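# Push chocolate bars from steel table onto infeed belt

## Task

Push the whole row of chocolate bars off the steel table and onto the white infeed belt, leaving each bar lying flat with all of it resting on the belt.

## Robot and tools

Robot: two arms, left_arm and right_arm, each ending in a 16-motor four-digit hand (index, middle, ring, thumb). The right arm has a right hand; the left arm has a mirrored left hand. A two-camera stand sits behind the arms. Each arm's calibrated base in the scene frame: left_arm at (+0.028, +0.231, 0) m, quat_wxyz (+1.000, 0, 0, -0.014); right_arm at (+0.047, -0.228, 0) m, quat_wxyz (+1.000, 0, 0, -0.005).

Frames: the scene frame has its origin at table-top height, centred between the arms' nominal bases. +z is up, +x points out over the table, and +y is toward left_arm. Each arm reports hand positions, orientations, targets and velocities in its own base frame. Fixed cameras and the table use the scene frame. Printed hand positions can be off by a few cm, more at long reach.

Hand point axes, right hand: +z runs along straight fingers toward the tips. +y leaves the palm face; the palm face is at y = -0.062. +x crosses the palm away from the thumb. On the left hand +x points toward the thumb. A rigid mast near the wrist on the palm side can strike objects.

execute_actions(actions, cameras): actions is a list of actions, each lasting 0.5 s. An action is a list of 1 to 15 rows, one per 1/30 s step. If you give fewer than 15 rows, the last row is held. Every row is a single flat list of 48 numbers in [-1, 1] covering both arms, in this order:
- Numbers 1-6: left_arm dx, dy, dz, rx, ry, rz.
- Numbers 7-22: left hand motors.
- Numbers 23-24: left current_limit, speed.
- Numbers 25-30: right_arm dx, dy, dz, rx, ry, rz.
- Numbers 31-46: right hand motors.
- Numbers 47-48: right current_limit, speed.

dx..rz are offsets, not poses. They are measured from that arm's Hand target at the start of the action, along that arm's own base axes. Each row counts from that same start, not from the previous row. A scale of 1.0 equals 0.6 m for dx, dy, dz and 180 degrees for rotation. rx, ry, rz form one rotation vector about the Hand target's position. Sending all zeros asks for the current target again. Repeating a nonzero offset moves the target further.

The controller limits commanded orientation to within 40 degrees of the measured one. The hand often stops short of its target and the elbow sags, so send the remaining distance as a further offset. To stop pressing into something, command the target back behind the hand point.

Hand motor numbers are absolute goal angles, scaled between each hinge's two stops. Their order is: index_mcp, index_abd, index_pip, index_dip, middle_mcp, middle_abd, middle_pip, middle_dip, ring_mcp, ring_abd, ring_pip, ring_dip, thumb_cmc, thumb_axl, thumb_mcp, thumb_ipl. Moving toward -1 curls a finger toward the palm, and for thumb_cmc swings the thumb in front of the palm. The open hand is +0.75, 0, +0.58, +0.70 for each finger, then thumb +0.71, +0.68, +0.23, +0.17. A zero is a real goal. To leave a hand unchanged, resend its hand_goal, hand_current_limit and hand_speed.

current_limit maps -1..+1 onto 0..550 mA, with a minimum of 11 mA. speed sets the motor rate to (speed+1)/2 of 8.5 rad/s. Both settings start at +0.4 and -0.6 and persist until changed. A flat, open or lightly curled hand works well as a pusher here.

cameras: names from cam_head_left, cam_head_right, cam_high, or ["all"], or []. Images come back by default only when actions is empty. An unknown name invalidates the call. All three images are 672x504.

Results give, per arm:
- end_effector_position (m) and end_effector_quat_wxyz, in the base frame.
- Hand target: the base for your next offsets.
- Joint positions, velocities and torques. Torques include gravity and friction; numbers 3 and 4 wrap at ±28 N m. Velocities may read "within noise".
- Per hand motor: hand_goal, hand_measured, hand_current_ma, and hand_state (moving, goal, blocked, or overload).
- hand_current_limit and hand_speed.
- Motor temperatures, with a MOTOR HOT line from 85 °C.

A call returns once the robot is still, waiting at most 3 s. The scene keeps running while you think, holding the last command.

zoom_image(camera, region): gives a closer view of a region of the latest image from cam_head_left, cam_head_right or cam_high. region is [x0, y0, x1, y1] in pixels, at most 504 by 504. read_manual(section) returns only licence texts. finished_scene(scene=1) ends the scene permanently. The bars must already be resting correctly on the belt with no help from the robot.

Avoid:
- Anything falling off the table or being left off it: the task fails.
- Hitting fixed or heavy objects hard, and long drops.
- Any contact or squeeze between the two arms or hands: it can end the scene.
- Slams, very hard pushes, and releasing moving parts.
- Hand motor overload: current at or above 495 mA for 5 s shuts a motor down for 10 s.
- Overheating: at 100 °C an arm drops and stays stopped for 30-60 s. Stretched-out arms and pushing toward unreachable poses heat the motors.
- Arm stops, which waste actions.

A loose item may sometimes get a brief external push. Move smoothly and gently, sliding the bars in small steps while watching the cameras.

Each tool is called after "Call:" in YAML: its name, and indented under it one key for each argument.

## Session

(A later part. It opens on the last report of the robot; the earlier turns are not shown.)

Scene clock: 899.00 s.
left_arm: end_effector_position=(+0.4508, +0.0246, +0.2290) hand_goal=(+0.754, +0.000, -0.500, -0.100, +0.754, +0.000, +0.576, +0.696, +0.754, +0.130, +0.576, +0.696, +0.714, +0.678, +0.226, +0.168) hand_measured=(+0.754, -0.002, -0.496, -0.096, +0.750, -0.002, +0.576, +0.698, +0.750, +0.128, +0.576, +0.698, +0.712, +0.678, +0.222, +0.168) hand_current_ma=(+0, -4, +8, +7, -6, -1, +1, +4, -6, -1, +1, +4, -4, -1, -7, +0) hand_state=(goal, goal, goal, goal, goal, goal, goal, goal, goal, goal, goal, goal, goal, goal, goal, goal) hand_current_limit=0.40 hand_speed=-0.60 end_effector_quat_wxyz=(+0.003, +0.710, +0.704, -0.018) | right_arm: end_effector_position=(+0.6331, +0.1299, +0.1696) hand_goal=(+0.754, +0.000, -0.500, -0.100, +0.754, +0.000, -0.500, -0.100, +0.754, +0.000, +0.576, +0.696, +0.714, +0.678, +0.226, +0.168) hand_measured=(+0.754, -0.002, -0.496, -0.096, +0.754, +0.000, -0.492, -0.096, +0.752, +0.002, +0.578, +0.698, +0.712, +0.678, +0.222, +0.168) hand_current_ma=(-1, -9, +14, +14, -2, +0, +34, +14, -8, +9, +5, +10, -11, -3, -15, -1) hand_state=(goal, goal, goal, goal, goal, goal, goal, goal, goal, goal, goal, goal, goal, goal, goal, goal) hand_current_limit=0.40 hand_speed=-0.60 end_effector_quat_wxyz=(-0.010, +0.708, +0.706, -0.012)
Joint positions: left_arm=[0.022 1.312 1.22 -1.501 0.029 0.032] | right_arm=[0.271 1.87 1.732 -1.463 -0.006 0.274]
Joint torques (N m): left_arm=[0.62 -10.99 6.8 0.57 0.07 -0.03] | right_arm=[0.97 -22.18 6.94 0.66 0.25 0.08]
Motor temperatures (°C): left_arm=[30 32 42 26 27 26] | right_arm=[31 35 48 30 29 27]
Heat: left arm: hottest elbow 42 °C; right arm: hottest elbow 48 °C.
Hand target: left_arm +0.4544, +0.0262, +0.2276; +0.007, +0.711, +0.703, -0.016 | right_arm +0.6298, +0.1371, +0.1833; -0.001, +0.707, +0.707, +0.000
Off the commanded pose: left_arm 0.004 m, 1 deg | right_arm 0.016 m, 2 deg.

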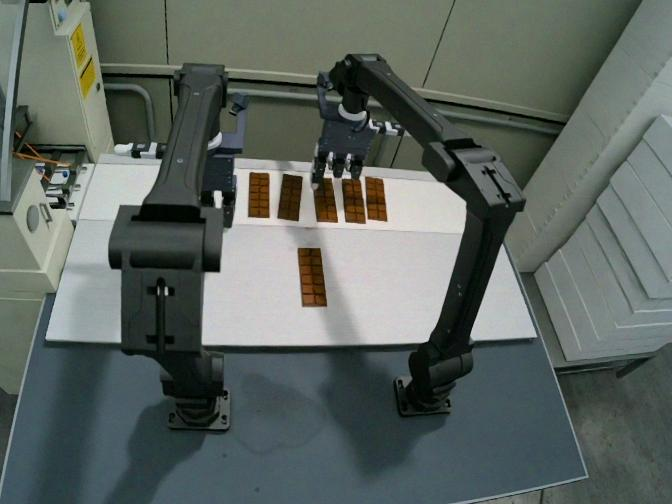

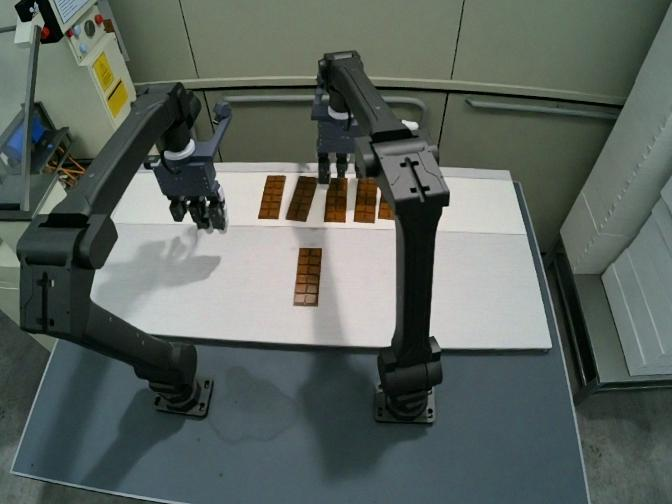

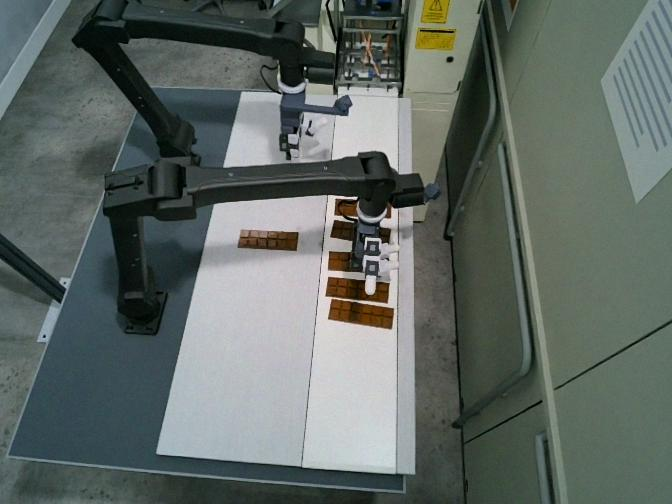

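Call:
execute_actions:
  actions:
    - [[0,0,0,0,0,0,0.754,0,-0.5,-0.1,0.754,0,0.576,0.696,0.754,0.13,0.576,0.696,0.714,0.678,0.226,0.168,0.4,-0.6,0,0.019,-0.01,0,0,0,0.754,0,-0.5,-0.1,0.754,0,-0.5,-0.1,0.754,0,0.576,0.696,0.714,0.678,0.226,0.168,0.4,-0.6]]
    - [[0,0,0,0,0,0,0.754,0,-0.5,-0.1,0.754,0,0.576,0.696,0.754,0.13,0.576,0.696,0.714,0.678,0.226,0.168,0.4,-0.6,0,0,-0.035,0,0,0,0.754,0,-0.5,-0.1,0.754,0,-0.5,-0.1,0.754,0,0.576,0.696,0.714,0.678,0.226,0.168,0.4,-0.6]]
  cameras: ["cam_head_left","cam_head_right"]

Call:
zoom_image:
  camera: "cam_head_left"
  region: [240, 150, 400, 270]

Call:
zoom_image:
  camera: "cam_head_right"
  region: [250, 150, 410, 270]

Scene clock: 917.00 s.
left_arm: end_effector_position=(+0.4508, +0.0246, +0.2290) hand_goal=(+0.754, +0.000, -0.500, -0.100, +0.754, +0.000, +0.576, +0.696, +0.754, +0.130, +0.576, +0.696, +0.714, +0.678, +0.226, +0.168) hand_measured=(+0.754, -0.002, -0.496, -0.096, +0.750, -0.002, +0.576, +0.698, +0.750, +0.128, +0.576, +0.698, +0.712, +0.678, +0.222, +0.168) hand_current_ma=(+0, -4, +8, +7, -6, -1, +1, +4, -6, -1, +1, +4, -4, -1, -7, +0) hand_state=(goal, goal, goal, goal, goal, goal, goal, goal, goal, goal, goal, goal, goal, goal, goal, goal) hand_current_limit=0.40 hand_speed=-0.60 end_effector_quat_wxyz=(+0.003, +0.710, +0.704, -0.018) | right_arm: end_effector_position=(+0.6302, +0.1435, +0.1531) hand_goal=(+0.754, +0.000, -0.500, -0.100, +0.754, +0.000, -0.500, -0.100, +0.754, +0.000, +0.576, +0.696, +0.714, +0.678, +0.226, +0.168) hand_measured=(+0.754, -0.002, -0.496, -0.096, +0.754, +0.000, -0.492, -0.096, +0.752, +0.002, +0.578, +0.698, +0.712, +0.678, +0.222, +0.168) hand_current_ma=(-1, -9, +14, +14, -2, +0, +32, +13, -8, +9, +5, +10, -11, -3, -15, -1) hand_state=(goal, goal, goal, goal, goal, goal, goal, goal, goal, goal, goal, goal, goal, goal, goal, goal) hand_current_limit=0.40 hand_speed=-0.60 end_effector_quat_wxyz=(-0.006, +0.707, +0.707, -0.006)
Joint positions: left_arm=[0.022 1.312 1.22 -1.501 0.029 0.032] | right_arm=[0.295 1.87 1.684 -1.4 -0.005 0.294]
Joint torques (N m): left_arm=[0.73 -10.99 6.8 0.57 0.08 -0.02] | right_arm=[-0.21 -20.42 7.34 0.62 0.22 0.1]
Heat: left arm: hottest elbow 42 °C; right arm: hottest elbow 46 °C.
Hand target: left_arm +0.4544, +0.0262, +0.2276; +0.007, +0.711, +0.703, -0.016 | right_arm +0.6298, +0.1485, +0.1565; +0.000, +0.707, +0.707, +0.000
Off the commanded pose: left_arm 0.004 m, 1 deg | right_arm 0.006 m, 1 deg.
Images, in order (width x height): cam_head_left 672x504, cam_head_right 672x504.

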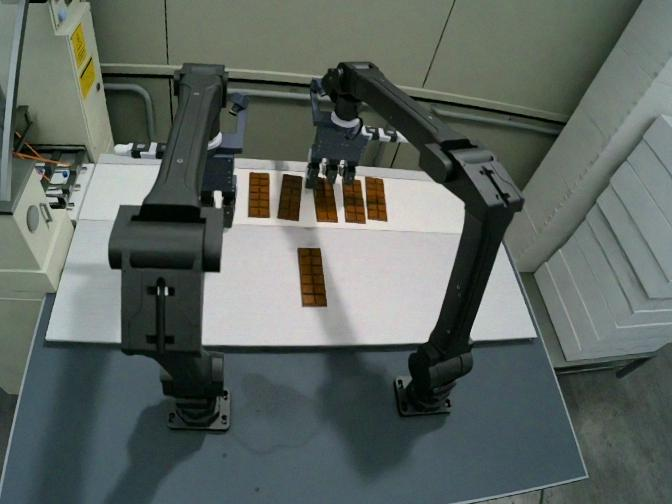

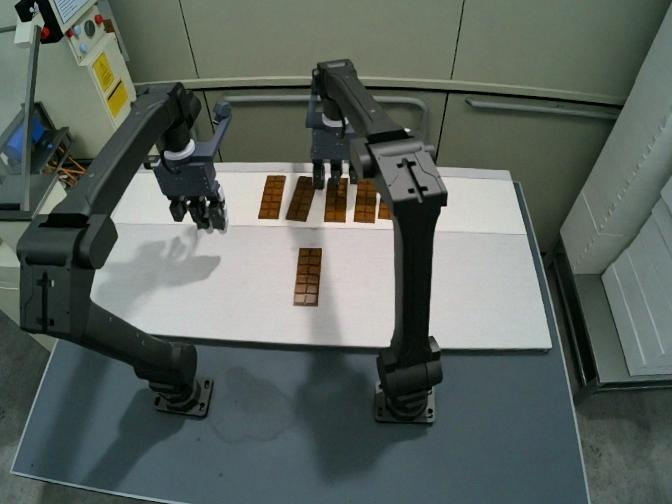

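Scaled by 3.150.

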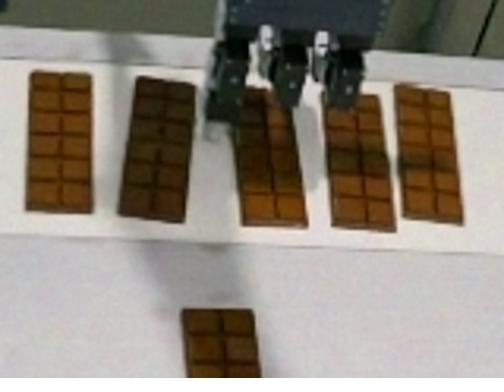

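Scaled by 3.150.

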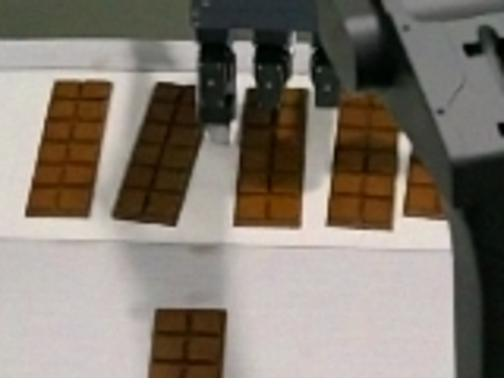

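Call:
execute_actions:
  actions:
    - [[0,0,0,0,0,0,0.754,0,-0.5,-0.1,0.754,0,0.576,0.696,0.754,0.13,0.576,0.696,0.714,0.678,0.226,0.168,0.4,-0.6,0,0,-0.008,0,0,0,0.754,0,-0.5,-0.1,0.754,0,-0.5,-0.1,0.754,0,0.576,0.696,0.714,0.678,0.226,0.168,0.4,-0.6]]
    - [[0,0,0,0,0,0,0.754,0,-0.5,-0.1,0.754,0,0.576,0.696,0.754,0.13,0.576,0.696,0.714,0.678,0.226,0.168,0.4,-0.6,0,0.03,0,0,0,0,0.754,0,-0.5,-0.1,0.754,0,-0.5,-0.1,0.754,0,0.576,0.696,0.714,0.678,0.226,0.168,0.4,-0.6]]
    - [[0,0,0,0,0,0,0.754,0,-0.5,-0.1,0.754,0,0.576,0.696,0.754,0.13,0.576,0.696,0.714,0.678,0.226,0.168,0.4,-0.6,0,0.03,0,0,0,0,0.754,0,-0.5,-0.1,0.754,0,-0.5,-0.1,0.754,0,0.576,0.696,0.714,0.678,0.226,0.168,0.4,-0.6]]
  cameras: ["all"]

Call:
zoom_image:
  camera: "cam_head_left"
  region: [240, 150, 400, 270]

Call:
zoom_image:
  camera: "cam_high"
  region: [220, 170, 430, 350]

Scene clock: 927.80 s.
left_arm: end_effector_position=(+0.4508, +0.0246, +0.2290) hand_goal=(+0.754, +0.000, -0.500, -0.100, +0.754, +0.000, +0.576, +0.696, +0.754, +0.130, +0.576, +0.696, +0.714, +0.678, +0.226, +0.168) hand_measured=(+0.754, -0.002, -0.496, -0.096, +0.750, -0.002, +0.576, +0.698, +0.750, +0.128, +0.576, +0.698, +0.712, +0.678, +0.222, +0.168) hand_current_ma=(+0, -4, +8, +7, -6, -1, +1, +4, -6, -1, +1, +4, -4, -1, -7, +0) hand_state=(goal, goal, goal, goal, goal, goal, goal, goal, goal, goal, goal, goal, goal, goal, goal, goal) hand_current_limit=0.40 hand_speed=-0.60 end_effector_quat_wxyz=(+0.003, +0.710, +0.704, -0.018) | right_arm: end_effector_position=(+0.6212, +0.1712, +0.1509) hand_goal=(+0.754, +0.000, -0.500, -0.100, +0.754, +0.000, -0.500, -0.100, +0.754, +0.000, +0.576, +0.696, +0.714, +0.678, +0.226, +0.168) hand_measured=(+0.754, -0.002, -0.496, -0.096, +0.754, +0.000, -0.492, -0.096, +0.748, +0.016, +0.574, +0.696, +0.712, +0.678, +0.222, +0.168) hand_current_ma=(-1, -8, +14, +14, -2, +0, +32, +13, -28, +59, -8, +0, -10, -3, -15, -1) hand_state=(goal, goal, goal, goal, goal, goal, goal, goal, goal, goal, goal, goal, goal, goal, goal, goal) hand_current_limit=0.40 hand_speed=-0.60 end_effector_quat_wxyz=(-0.002, +0.709, +0.705, -0.005)
Joint positions: left_arm=[0.022 1.312 1.22 -1.501 0.029 0.032] | right_arm=[0.349 1.87 1.677 -1.389 0.002 0.353]
Joint torques (N m): left_arm=[0.79 -10.93 6.82 0.58 0.08 -0.02] | right_arm=[0.21 -17.49 10.35 0.17 -0.02 0.11]
Heat: left arm: hottest elbow 42 °C; right arm: hottest elbow 46 °C.
Hand target: left_arm +0.4544, +0.0262, +0.2276; +0.007, +0.711, +0.703, -0.016 | right_arm +0.6299, +0.1845, +0.1518; +0.000, +0.707, +0.707, +0.000
Off the commanded pose: left_arm 0.004 m, 1 deg | right_arm 0.016 m, 1 deg.

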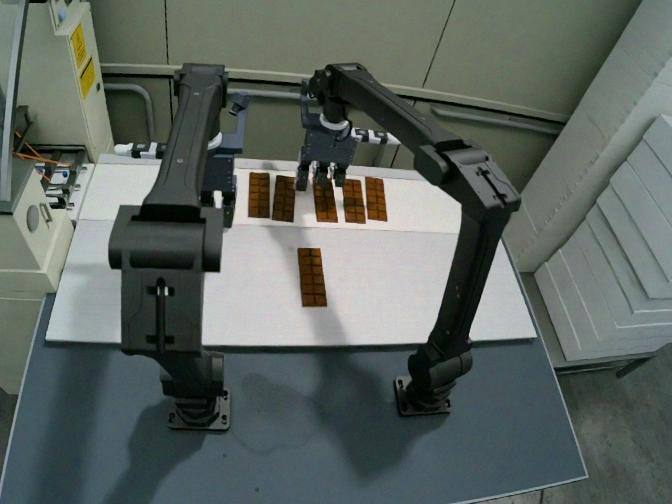

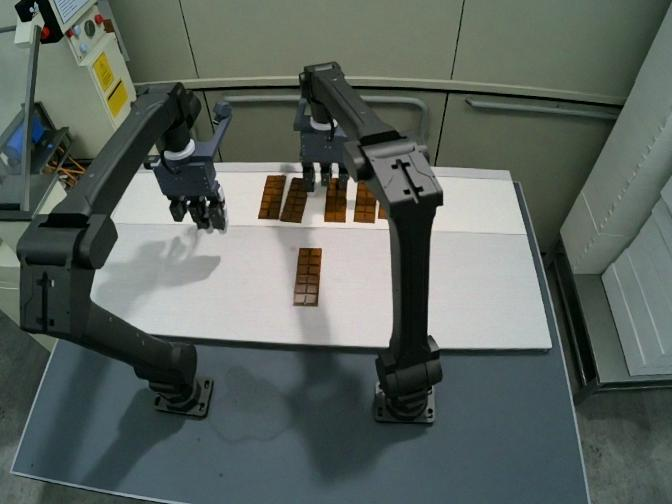

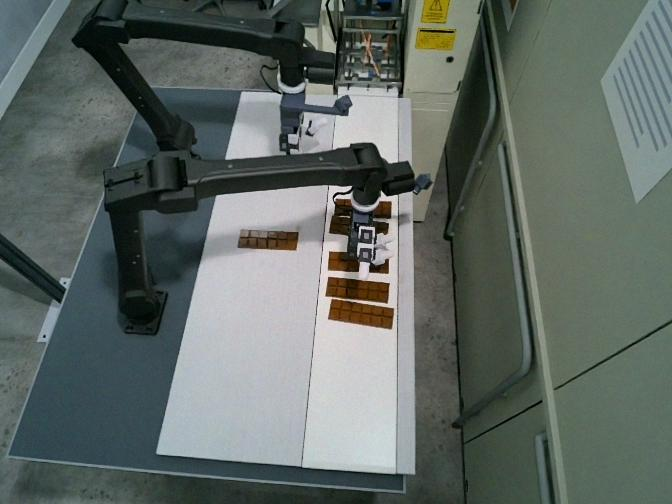

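Scaled by 3.150.

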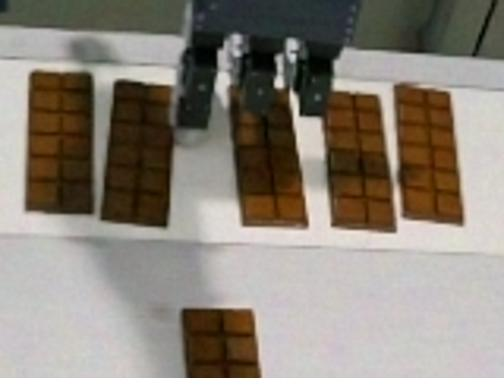

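Scaled by 2.400.

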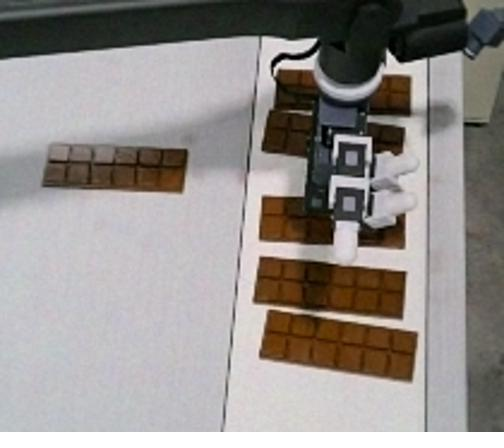

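Call:
execute_actions:
  actions:
    - [[0,0,0,0,0,0,0.754,0,-0.5,-0.1,0.754,0,0.576,0.696,0.754,0.13,0.576,0.696,0.714,0.678,0.226,0.168,0.4,-0.6,0.01,0.018,0,0,0,0,0.754,0,-0.5,-0.1,0.754,0,-0.5,-0.1,0.754,0,0.576,0.696,0.714,0.678,0.226,0.168,0.4,-0.6]]
    - [[0,0,0,0,0,0,0.754,0,-0.5,-0.1,0.754,0,0.576,0.696,0.754,0.13,0.576,0.696,0.714,0.678,0.226,0.168,0.4,-0.6,0,-0.03,0.05,0,0,0,0.754,0,-0.5,-0.1,0.754,0,-0.5,-0.1,0.754,0,0.576,0.696,0.714,0.678,0.226,0.168,0.4,-0.6]]
    - [[0,0,0,0,0,0,0.754,0,-0.5,-0.1,0.754,0,0.576,0.696,0.754,0.13,0.576,0.696,0.714,0.678,0.226,0.168,0.4,-0.6,-0.1,0,0.06,0,0,0,0.754,0,-0.5,-0.1,0.754,0,-0.5,-0.1,0.754,0,0.576,0.696,0.714,0.678,0.226,0.168,0.4,-0.6]]
    - [[0,0,0,0,0,0,0.754,0,-0.5,-0.1,0.754,0,0.576,0.696,0.754,0.13,0.576,0.696,0.714,0.678,0.226,0.168,0.4,-0.6,-0.17,-0.07,0,0,0,0,0.754,0,-0.5,-0.1,0.754,0,-0.5,-0.1,0.754,0,0.576,0.696,0.714,0.678,0.226,0.168,0.4,-0.6]]
    - [[0,0,0,0,0,0,0.754,0,-0.5,-0.1,0.754,0,0.576,0.696,0.754,0.13,0.576,0.696,0.714,0.678,0.226,0.168,0.4,-0.6,-0.17,-0.07,-0.07,0,0,0,0.754,0,-0.5,-0.1,0.754,0,-0.5,-0.1,0.754,0,0.576,0.696,0.714,0.678,0.226,0.168,0.4,-0.6]]
    - [[0,0,0,0,0,0,0.754,0,-0.5,-0.1,0.754,0,0.576,0.696,0.754,0.13,0.576,0.696,0.714,0.678,0.226,0.168,0.4,-0.6,-0.015,0,-0.02,0,0,0,0.754,0,-0.5,-0.1,0.754,0,-0.5,-0.1,0.754,0,0.576,0.696,0.714,0.678,0.226,0.168,0.4,-0.6]]
  cameras: ["all"]

Call:
zoom_image:
  camera: "cam_head_left"
  region: [240, 160, 400, 320]

Call:
zoom_image:
  camera: "cam_head_right"
  region: [250, 160, 410, 320]

Call:
zoom_image:
  camera: "cam_high"
  region: [220, 170, 430, 350]

Scene clock: 979.17 s.
left_arm: end_effector_position=(+0.4508, +0.0246, +0.2290) hand_goal=(+0.754, +0.000, -0.500, -0.100, +0.754, +0.000, +0.576, +0.696, +0.754, +0.130, +0.576, +0.696, +0.714, +0.678, +0.226, +0.168) hand_measured=(+0.754, -0.002, -0.496, -0.096, +0.750, -0.002, +0.576, +0.698, +0.750, +0.128, +0.576, +0.698, +0.712, +0.678, +0.222, +0.168) hand_current_ma=(+0, -4, +8, +7, -6, -1, +1, +4, -6, -1, +1, +4, -4, -1, -7, +0) hand_state=(goal, goal, goal, goal, goal, goal, goal, goal, goal, goal, goal, goal, goal, goal, goal, goal) hand_current_limit=0.40 hand_speed=-0.60 end_effector_quat_wxyz=(+0.003, +0.710, +0.704, -0.018) | right_arm: end_effector_position=(+0.3638, +0.0888, +0.1585) hand_goal=(+0.754, +0.000, -0.500, -0.100, +0.754, +0.000, -0.500, -0.100, +0.754, +0.000, +0.576, +0.696, +0.714, +0.678, +0.226, +0.168) hand_measured=(+0.754, -0.002, -0.496, -0.096, +0.754, +0.000, -0.494, -0.096, +0.752, +0.002, +0.576, +0.696, +0.712, +0.678, +0.222, +0.168) hand_current_ma=(+3, -8, +14, +13, +3, +0, +21, +13, -7, +5, +1, +1, -4, -3, -15, -1) hand_state=(goal, goal, goal, goal, goal, goal, goal, goal, goal, goal, goal, goal, goal, goal, goal, goal) hand_current_limit=0.40 hand_speed=-0.60 end_effector_quat_wxyz=(-0.005, +0.708, +0.706, -0.012)
Joint positions: left_arm=[0.022 1.312 1.22 -1.501 0.029 0.032] | right_arm=[0.382 1.173 0.913 -1.337 -0.001 0.385]
Joint torques (N m): left_arm=[0.73 -10.93 6.8 0.57 0.08 -0.03] | right_arm=[0.21 -9 7.16 0.58 0.06 0.07]
Heat: left arm: hottest elbow 42 °C; right arm: hottest elbow 46 °C.
Hand target: left_arm +0.4544, +0.0262, +0.2276; +0.007, +0.711, +0.703, -0.016 | right_arm +0.3628, +0.0934, +0.1636; -0.001, +0.707, +0.708, +0.000
Off the commanded pose: left_arm 0.004 m, 1 deg | right_arm 0.007 m, 1 deg.

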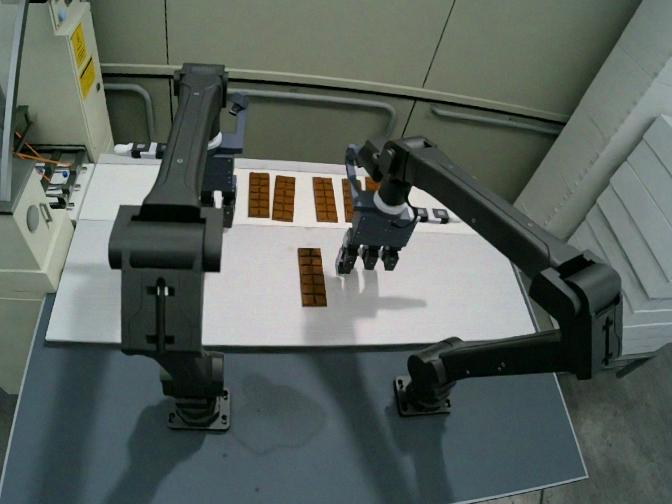

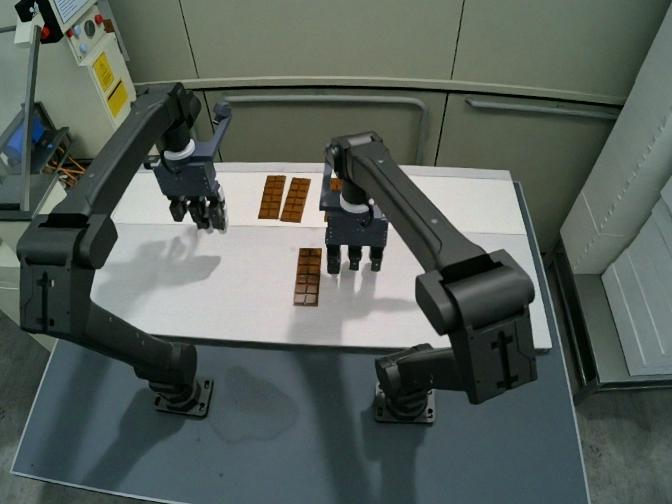

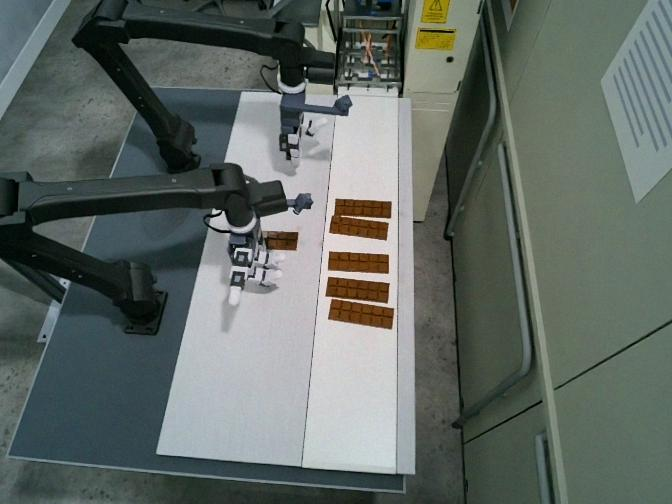

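Scaled by 3.150.

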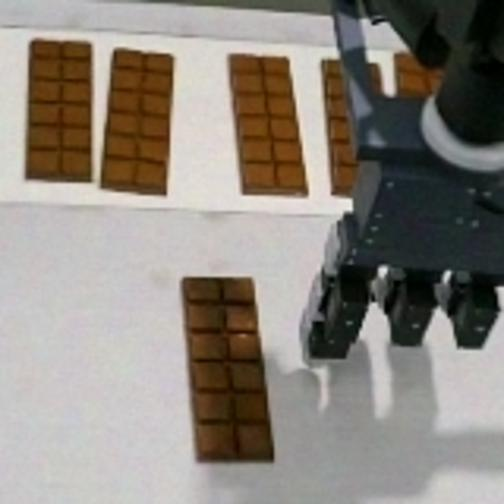

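Scaled by 3.150.

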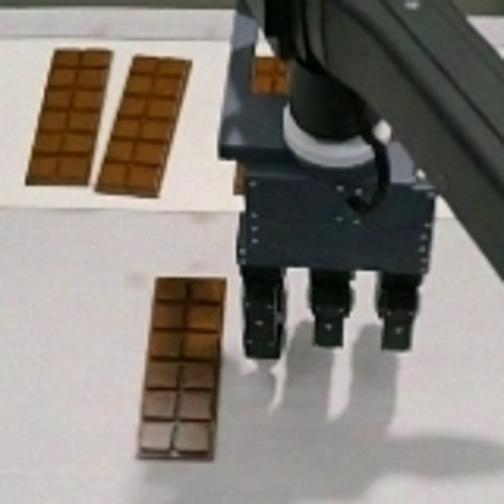

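Scaled by 2.400.

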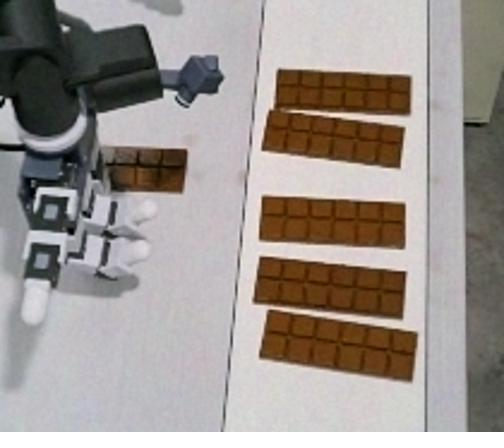

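Call:
execute_actions:
  actions:
    - [[0,0,0,0,0,0,0.754,0,-0.5,-0.1,0.754,0,0.576,0.696,0.754,0.13,0.576,0.696,0.714,0.678,0.226,0.168,0.4,-0.6,0.025,0,-0.028,0,0,0,0.754,0,-0.5,-0.1,0.754,0,-0.5,-0.1,0.754,0,0.576,0.696,0.714,0.678,0.226,0.168,0.4,-0.6]]
    - [[0,0,0,0,0,0,0.754,0,-0.5,-0.1,0.754,0,0.576,0.696,0.754,0.13,0.576,0.696,0.714,0.678,0.226,0.168,0.4,-0.6,0,0.033,0,0,0,0,0.754,0,-0.5,-0.1,0.754,0,-0.5,-0.1,0.754,0,0.576,0.696,0.714,0.678,0.226,0.168,0.4,-0.6]]
    - [[0,0,0,0,0,0,0.754,0,-0.5,-0.1,0.754,0,0.576,0.696,0.754,0.13,0.576,0.696,0.714,0.678,0.226,0.168,0.4,-0.6,0,0.03,0,0,0,0,0.754,0,-0.5,-0.1,0.754,0,-0.5,-0.1,0.754,0,0.576,0.696,0.714,0.678,0.226,0.168,0.4,-0.6]]
  cameras: ["all"]

Call:
zoom_image:
  camera: "cam_head_left"
  region: [240, 160, 400, 320]

Call:
zoom_image:
  camera: "cam_high"
  region: [220, 170, 430, 350]

Scene clock: 1006.50 s.
left_arm: end_effector_position=(+0.4508, +0.0246, +0.2290) hand_goal=(+0.754, +0.000, -0.500, -0.100, +0.754, +0.000, +0.576, +0.696, +0.754, +0.130, +0.576, +0.696, +0.714, +0.678, +0.226, +0.168) hand_measured=(+0.754, -0.002, -0.496, -0.096, +0.750, -0.002, +0.576, +0.698, +0.750, +0.128, +0.576, +0.698, +0.712, +0.678, +0.222, +0.168) hand_current_ma=(+0, -4, +8, +7, -6, -1, +1, +4, -6, -1, +1, +4, -4, -1, -7, +0) hand_state=(goal, goal, goal, goal, goal, goal, goal, goal, goal, goal, goal, goal, goal, goal, goal, goal) hand_current_limit=0.40 hand_speed=-0.60 end_effector_quat_wxyz=(+0.003, +0.710, +0.704, -0.018) | right_arm: end_effector_position=(+0.3688, +0.1153, +0.1460) hand_goal=(+0.754, +0.000, -0.500, -0.100, +0.754, +0.000, -0.500, -0.100, +0.754, +0.000, +0.576, +0.696, +0.714, +0.678, +0.226, +0.168) hand_measured=(+0.754, -0.002, -0.496, -0.096, +0.754, +0.000, -0.494, -0.096, +0.746, +0.050, +0.572, +0.694, +0.712, +0.678, +0.222, +0.168) hand_current_ma=(+3, -8, +14, +13, +3, +0, +21, +13, -36, +190, -14, -4, -4, -3, -15, -1) hand_state=(goal, goal, goal, goal, goal, goal, goal, goal, goal, blocked, goal, goal, goal, goal, goal, goal) hand_current_limit=0.40 hand_speed=-0.60 end_effector_quat_wxyz=(+0.002, +0.712, +0.702, -0.007)
Joint positions: left_arm=[0.022 1.312 1.22 -1.501 0.029 0.032] | right_arm=[0.461 1.219 0.912 -1.275 0.008 0.475]
Joint torques (N m): left_arm=[0.62 -10.93 6.83 0.57 0.08 -0.03] | right_arm=[1.03 -5.36 9.42 0.73 -0.26 0.05]
Heat: left arm: hottest elbow 41 °C; right arm: hottest elbow 45 °C.
Hand target: left_arm +0.4544, +0.0262, +0.2276; +0.007, +0.711, +0.703, -0.016 | right_arm +0.3778, +0.1311, +0.1468; -0.001, +0.707, +0.708, +0.000
Off the commanded pose: left_arm 0.004 m, 1 deg | right_arm 0.018 m, 1 deg.

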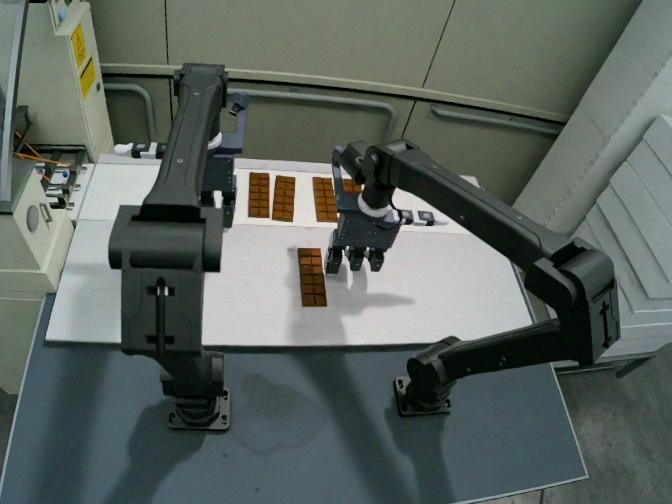

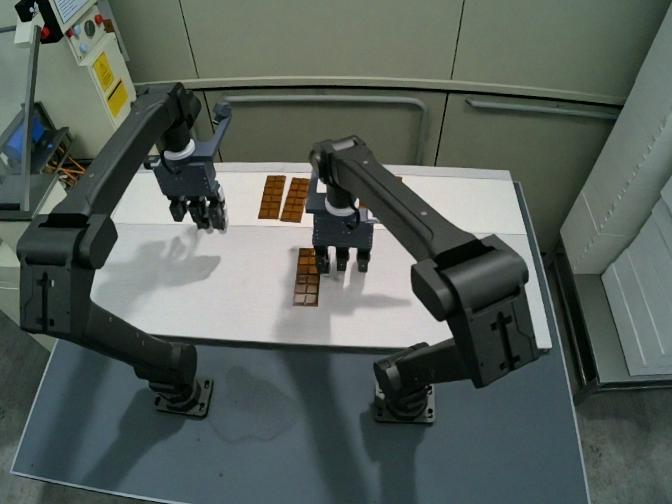

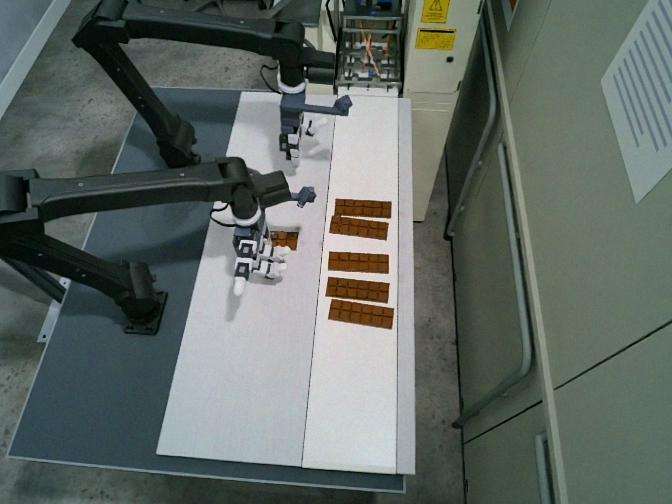

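Scaled by 3.150.

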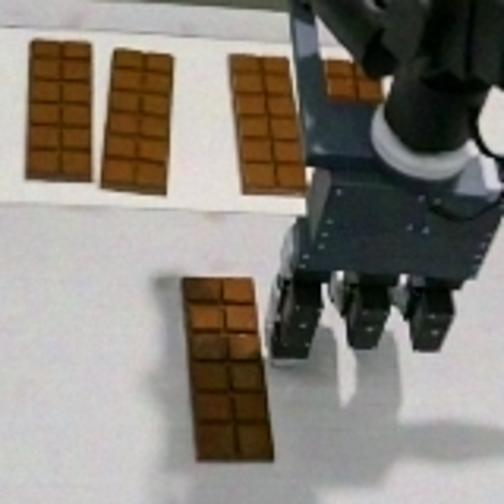

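Scaled by 2.400.

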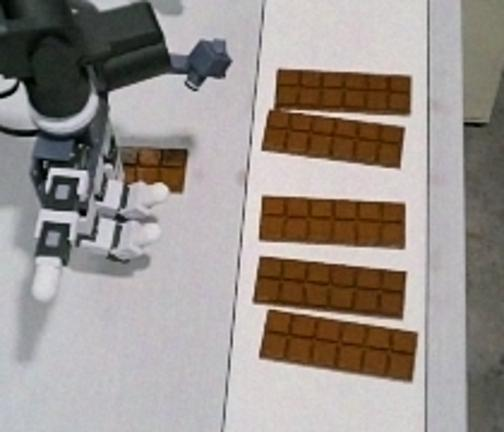

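Call:
execute_actions:
  actions:
    - [[0,0,0,0,0,0,0.754,0,-0.5,-0.1,0.754,0,0.576,0.696,0.754,0.13,0.576,0.696,0.714,0.678,0.226,0.168,0.4,-0.6,0,0.02,0.004,0,0,0,0.754,0,-0.5,-0.1,0.754,0,-0.5,-0.1,0.754,0,0.576,0.696,0.714,0.678,0.226,0.168,0.4,-0.6]]
    - [[0,0,0,0,0,0,0.754,0,-0.5,-0.1,0.754,0,0.576,0.696,0.754,0.13,0.576,0.696,0.714,0.678,0.226,0.168,0.4,-0.6,0,0.015,0,0,0,0,0.754,0,-0.5,-0.1,0.754,0,-0.5,-0.1,0.754,0,0.576,0.696,0.714,0.678,0.226,0.168,0.4,-0.6]]
  cameras: ["cam_head_left","cam_head_right"]

Call:
zoom_image:
  camera: "cam_head_left"
  region: [240, 160, 400, 320]

Call:
zoom_image:
  camera: "cam_head_right"
  region: [250, 160, 410, 320]

Scene clock: 1013.37 s.
left_arm: end_effector_position=(+0.4508, +0.0246, +0.2290) hand_goal=(+0.754, +0.000, -0.500, -0.100, +0.754, +0.000, +0.576, +0.696, +0.754, +0.130, +0.576, +0.696, +0.714, +0.678, +0.226, +0.168) hand_measured=(+0.754, -0.002, -0.496, -0.096, +0.750, -0.002, +0.576, +0.698, +0.750, +0.128, +0.576, +0.698, +0.712, +0.678, +0.222, +0.168) hand_current_ma=(+0, -4, +8, +7, -6, -1, +1, +4, -6, -1, +1, +4, -4, -1, -7, +0) hand_state=(goal, goal, goal, goal, goal, goal, goal, goal, goal, goal, goal, goal, goal, goal, goal, goal) hand_current_limit=0.40 hand_speed=-0.60 end_effector_quat_wxyz=(+0.003, +0.710, +0.704, -0.018) | right_arm: end_effector_position=(+0.3672, +0.1300, +0.1465) hand_goal=(+0.754, +0.000, -0.500, -0.100, +0.754, +0.000, -0.500, -0.100, +0.754, +0.000, +0.576, +0.696, +0.714, +0.678, +0.226, +0.168) hand_measured=(+0.754, -0.002, -0.496, -0.096, +0.754, +0.000, -0.494, -0.096, +0.744, +0.088, +0.570, +0.694, +0.712, +0.678, +0.222, +0.168) hand_current_ma=(+3, -8, +14, +13, +3, +0, +21, +13, -47, +356, -21, -9, -4, -3, -15, -1) hand_state=(goal, goal, goal, goal, goal, goal, goal, goal, goal, blocked, goal, goal, goal, goal, goal, goal) hand_current_limit=0.40 hand_speed=-0.60 end_effector_quat_wxyz=(+0.007, +0.714, +0.700, -0.010)
Joint positions: left_arm=[0.022 1.312 1.22 -1.501 0.029 0.032] | right_arm=[0.511 1.238 0.927 -1.275 0.019 0.532]
Joint torques (N m): left_arm=[0.73 -10.93 6.79 0.58 0.08 -0.03] | right_arm=[1.44 -5.07 10.36 0.59 -0.7 0.09]
Heat: left arm: hottest elbow 41 °C; right arm: hottest elbow 45 °C.
Hand target: left_arm +0.4544, +0.0262, +0.2276; +0.007, +0.711, +0.703, -0.016 | right_arm +0.3778, +0.1522, +0.1491; -0.001, +0.707, +0.707, +0.000
Off the commanded pose: left_arm 0.004 m, 1 deg | right_arm 0.025 m, 2 deg.
Images, in order (width x height): cam_head_left 672x504, cam_head_right 672x504.

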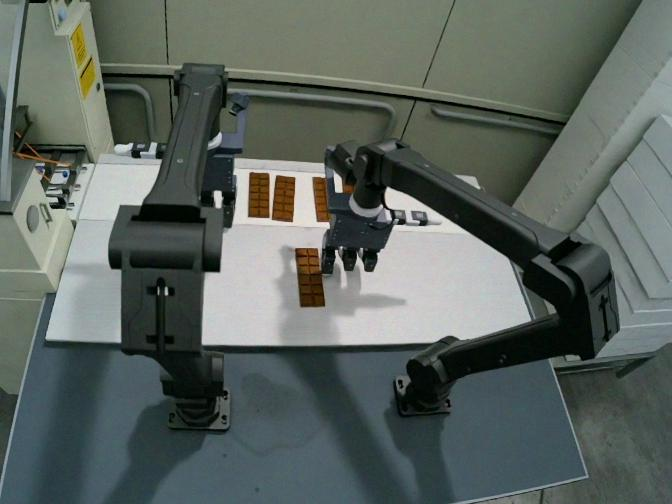

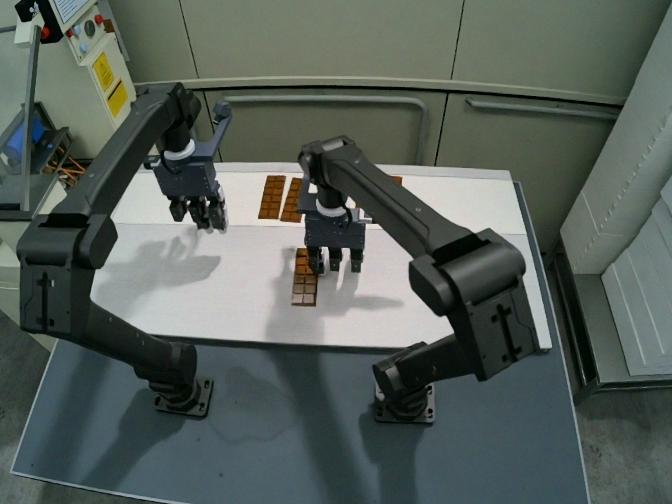

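Scaled by 3.150.

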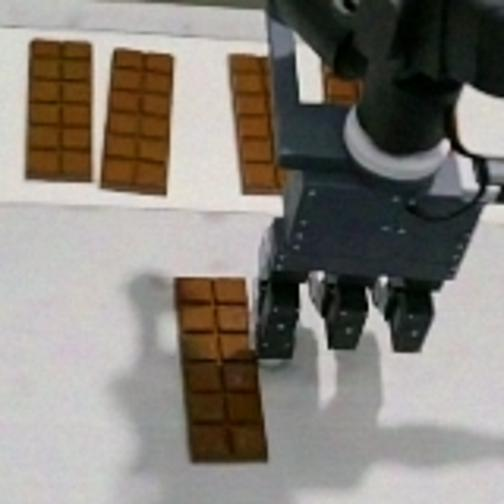

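Scaled by 3.150.

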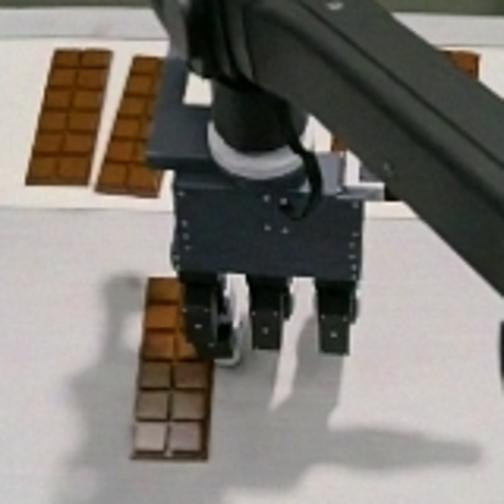

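Call:
execute_actions:
  actions:
    - [[0,0,0,0,0,0,0.754,0,-0.5,-0.1,0.754,0,0.576,0.696,0.754,0.13,0.576,0.696,0.714,0.678,0.226,0.168,0.4,-0.6,0,0.015,0.002,0,0,0,0.754,0,-0.5,-0.1,0.754,0,-0.5,-0.1,0.754,0,0.576,0.696,0.714,0.678,0.226,0.168,0.7,-0.6]]
    - [[0,0,0,0,0,0,0.754,0,-0.5,-0.1,0.754,0,0.576,0.696,0.754,0.13,0.576,0.696,0.714,0.678,0.226,0.168,0.4,-0.6,0,0.01,0,0,0,0,0.754,0,-0.5,-0.1,0.754,0,-0.5,-0.1,0.754,0,0.576,0.696,0.714,0.678,0.226,0.168,0.7,-0.6]]
  cameras: ["cam_head_left","cam_head_right"]

Call:
zoom_image:
  camera: "cam_head_left"
  region: [240, 160, 400, 320]

Scene clock: 1022.47 s.
left_arm: end_effector_position=(+0.4508, +0.0246, +0.2290) hand_goal=(+0.754, +0.000, -0.500, -0.100, +0.754, +0.000, +0.576, +0.696, +0.754, +0.130, +0.576, +0.696, +0.714, +0.678, +0.226, +0.168) hand_measured=(+0.754, -0.002, -0.496, -0.096, +0.750, -0.002, +0.576, +0.698, +0.750, +0.128, +0.576, +0.698, +0.712, +0.678, +0.222, +0.168) hand_current_ma=(+0, -4, +8, +7, -6, -1, +1, +4, -6, -1, +1, +4, -4, -1, -7, +0) hand_state=(goal, goal, goal, goal, goal, goal, goal, goal, goal, goal, goal, goal, goal, goal, goal, goal) hand_current_limit=0.40 hand_speed=-0.60 end_effector_quat_wxyz=(+0.003, +0.710, +0.704, -0.018) | right_arm: end_effector_position=(+0.3676, +0.1438, +0.1469) hand_goal=(+0.754, +0.000, -0.500, -0.100, +0.754, +0.000, -0.500, -0.100, +0.754, +0.000, +0.576, +0.696, +0.714, +0.678, +0.226, +0.168) hand_measured=(+0.754, -0.002, -0.496, -0.096, +0.754, +0.000, -0.494, -0.096, +0.744, +0.096, +0.570, +0.694, +0.712, +0.678, +0.222, +0.168) hand_current_ma=(+3, -8, +14, +13, +3, +0, +21, +13, -43, +389, -21, -9, -4, -3, -15, -1) hand_state=(goal, goal, goal, goal, goal, goal, goal, goal, goal, blocked, goal, goal, goal, goal, goal, goal) hand_current_limit=0.70 hand_speed=-0.60 end_effector_quat_wxyz=(+0.008, +0.714, +0.700, -0.011)
Joint positions: left_arm=[0.022 1.312 1.22 -1.501 0.029 0.032] | right_arm=[0.548 1.259 0.945 -1.275 0.021 0.568]
Joint torques (N m): left_arm=[0.62 -10.99 6.8 0.57 0.08 -0.03] | right_arm=[1.38 -5.48 10.52 0.55 -0.77 0.06]
Heat: left arm: hottest elbow 41 °C; right arm: hottest elbow 47 °C.
Hand target: left_arm +0.4544, +0.0262, +0.2276; +0.007, +0.711, +0.703, -0.016 | right_arm +0.3779, +0.1671, +0.1505; +0.000, +0.707, +0.708, +0.000
Off the commanded pose: left_arm 0.004 m, 1 deg | right_arm 0.026 m, 2 deg.
Images, in order (width x height): cam_head_left 672x504, cam_head_right 672x504.

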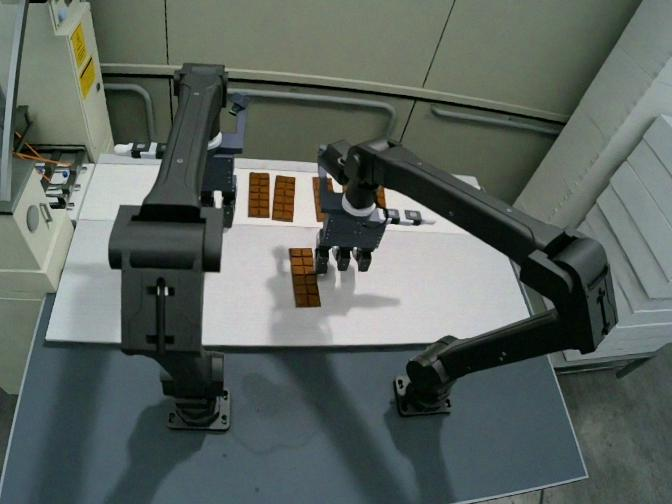

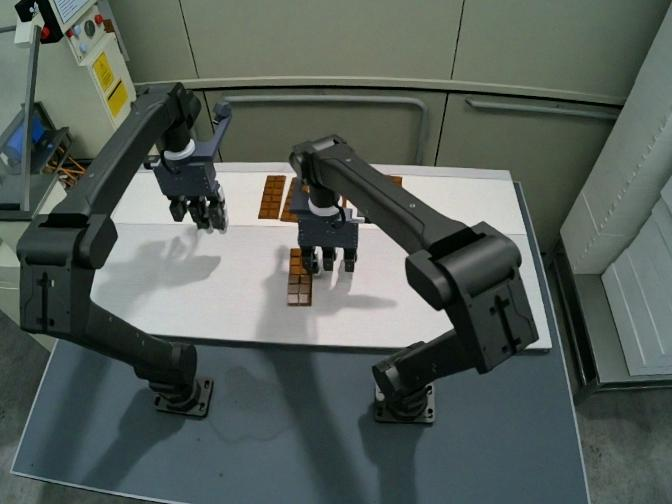

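Scaled by 3.150.

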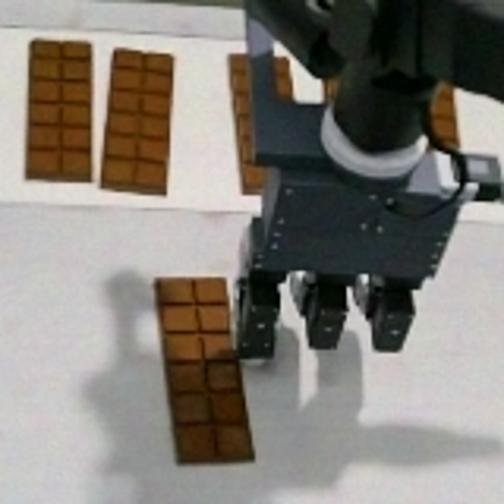

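Call:
execute_actions:
  actions:
    - [[0,0,0,0,0,0,0.754,0,-0.5,-0.1,0.754,0,0.576,0.696,0.754,0.13,0.576,0.696,0.714,0.678,0.226,0.168,0.4,-0.6,0,-0.035,0.03,0,0,0,0.754,0,-0.5,-0.1,0.754,0,-0.5,-0.1,0.754,0,0.576,0.696,0.714,0.678,0.226,0.168,0.7,-0.6]]
    - [[0,0,0,0,0,0,0.754,0,-0.5,-0.1,0.754,0,0.576,0.696,0.754,0.13,0.576,0.696,0.714,0.678,0.226,0.168,0.4,-0.6,0.04,-0.01,0.07,0,0,0,0.754,0,-0.5,-0.1,0.754,0,-0.5,-0.1,0.754,0,0.576,0.696,0.714,0.678,0.226,0.168,0.7,-0.6]]
    - [[0,0,0,0,0,0,0.754,0,-0.5,-0.1,0.754,0,0.576,0.696,0.754,0.13,0.576,0.696,0.714,0.678,0.226,0.168,0.4,-0.6,0.15,0,0,0,0,0,0.754,0,-0.5,-0.1,0.754,0,-0.5,-0.1,0.754,0,0.576,0.696,0.714,0.678,0.226,0.168,0.7,-0.6]]
    - [[0,0,0,0,0,0,0.754,0,-0.5,-0.1,0.754,0,0.576,0.696,0.754,0.13,0.576,0.696,0.714,0.678,0.226,0.168,0.4,-0.6,0.15,0.01,0,0,0,0,0.754,0,-0.5,-0.1,0.754,0,-0.5,-0.1,0.754,0,0.576,0.696,0.714,0.678,0.226,0.168,0.7,-0.6]]
    - [[0,0,0,0,0,0,0.754,0,-0.5,-0.1,0.754,0,0.576,0.696,0.754,0.13,0.576,0.696,0.714,0.678,0.226,0.168,0.4,-0.6,0.085,0.01,-0.04,0,0,0,0.754,0,-0.5,-0.1,0.754,0,-0.5,-0.1,0.754,0,0.576,0.696,0.714,0.678,0.226,0.168,0.7,-0.6]]
    - [[0,0,0,0,0,0,0.754,0,-0.5,-0.1,0.754,0,0.576,0.696,0.754,0.13,0.576,0.696,0.714,0.678,0.226,0.168,0.4,-0.6,0,0,-0.052,0,0,0,0.754,0,-0.5,-0.1,0.754,0,-0.5,-0.1,0.754,0,0.576,0.696,0.714,0.678,0.226,0.168,0.7,-0.6]]
  cameras: ["cam_head_left","cam_head_right"]

Call:
zoom_image:
  camera: "cam_head_left"
  region: [240, 160, 400, 320]

Call:
zoom_image:
  camera: "cam_head_right"
  region: [250, 160, 410, 320]

Scene clock: 1057.47 s.
left_arm: end_effector_position=(+0.4508, +0.0246, +0.2290) hand_goal=(+0.754, +0.000, -0.500, -0.100, +0.754, +0.000, +0.576, +0.696, +0.754, +0.130, +0.576, +0.696, +0.714, +0.678, +0.226, +0.168) hand_measured=(+0.754, -0.002, -0.496, -0.096, +0.750, -0.002, +0.576, +0.698, +0.750, +0.128, +0.576, +0.698, +0.712, +0.678, +0.222, +0.168) hand_current_ma=(+0, -4, +8, +7, -6, -1, +1, +4, -6, -1, +1, +4, -4, -1, -7, +0) hand_state=(goal, goal, goal, goal, goal, goal, goal, goal, goal, goal, goal, goal, goal, goal, goal, goal) hand_current_limit=0.40 hand_speed=-0.60 end_effector_quat_wxyz=(+0.003, +0.710, +0.704, -0.018) | right_arm: end_effector_position=(+0.6217, +0.1559, +0.1579) hand_goal=(+0.754, +0.000, -0.500, -0.100, +0.754, +0.000, -0.500, -0.100, +0.754, +0.000, +0.576, +0.696, +0.714, +0.678, +0.226, +0.168) hand_measured=(+0.756, -0.002, -0.496, -0.096, +0.756, +0.000, -0.494, -0.096, +0.752, +0.002, +0.574, +0.694, +0.714, +0.678, +0.222, +0.168) hand_current_ma=(+4, -8, +14, +13, +5, +0, +21, +13, -5, +7, -7, -10, +0, -3, -15, -1) hand_state=(goal, goal, goal, goal, goal, goal, goal, goal, goal, goal, goal, goal, goal, goal, goal, goal) hand_current_limit=0.70 hand_speed=-0.60 end_effector_quat_wxyz=(-0.001, +0.705, +0.709, -0.006)
Joint positions: left_arm=[0.022 1.312 1.22 -1.501 0.029 0.032] | right_arm=[0.322 1.854 1.672 -1.401 0.003 0.318]
Joint torques (N m): left_arm=[0.73 -11.05 6.78 0.59 0.08 -0.03] | right_arm=[-2.14 -17.9 9.03 0.61 -0.09 -0.11]
Heat: left arm: hottest elbow 41 °C; right arm: hottest elbow 49 °C.
Hand target: left_arm +0.4544, +0.0262, +0.2276; +0.007, +0.711, +0.703, -0.016 | right_arm +0.6329, +0.1523, +0.1552; +0.000, +0.707, +0.708, +0.000
Off the commanded pose: left_arm 0.004 m, 1 deg | right_arm 0.012 m, 1 deg.
Images, in order (width x height): cam_head_left 672x504, cam_head_right 672x504.

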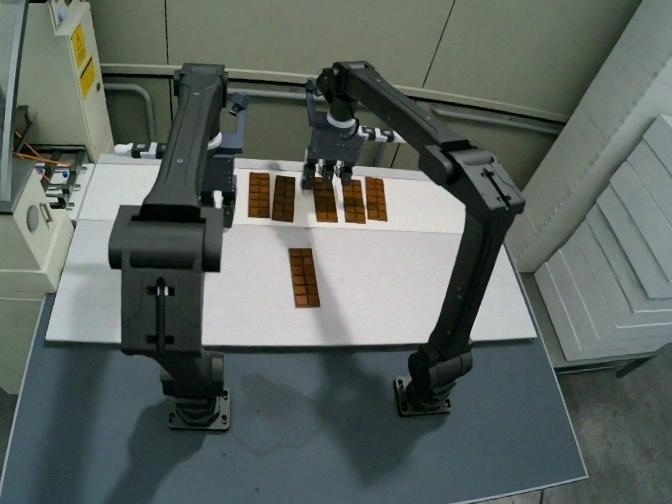

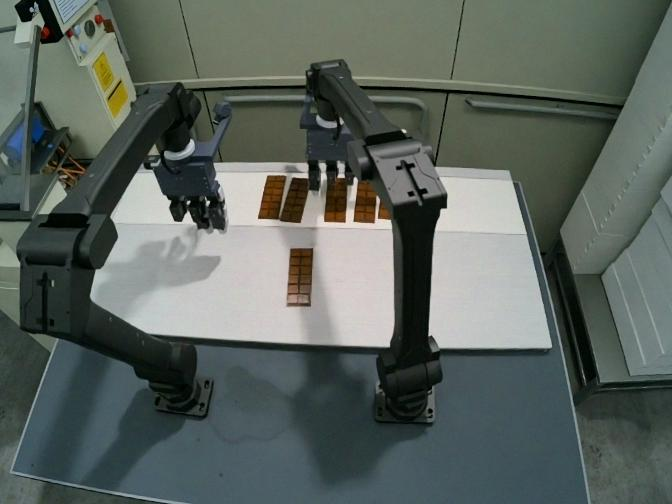

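Scaled by 3.150.

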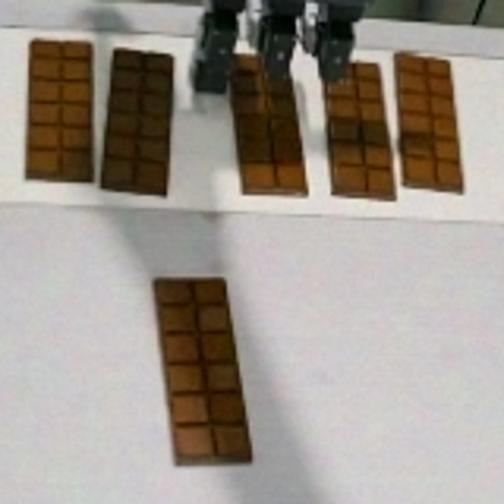

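Scaled by 3.150.

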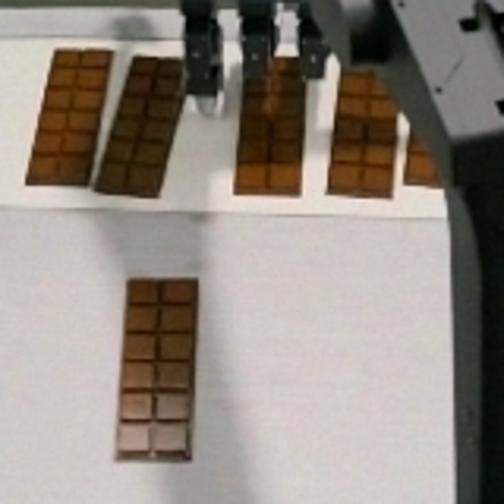

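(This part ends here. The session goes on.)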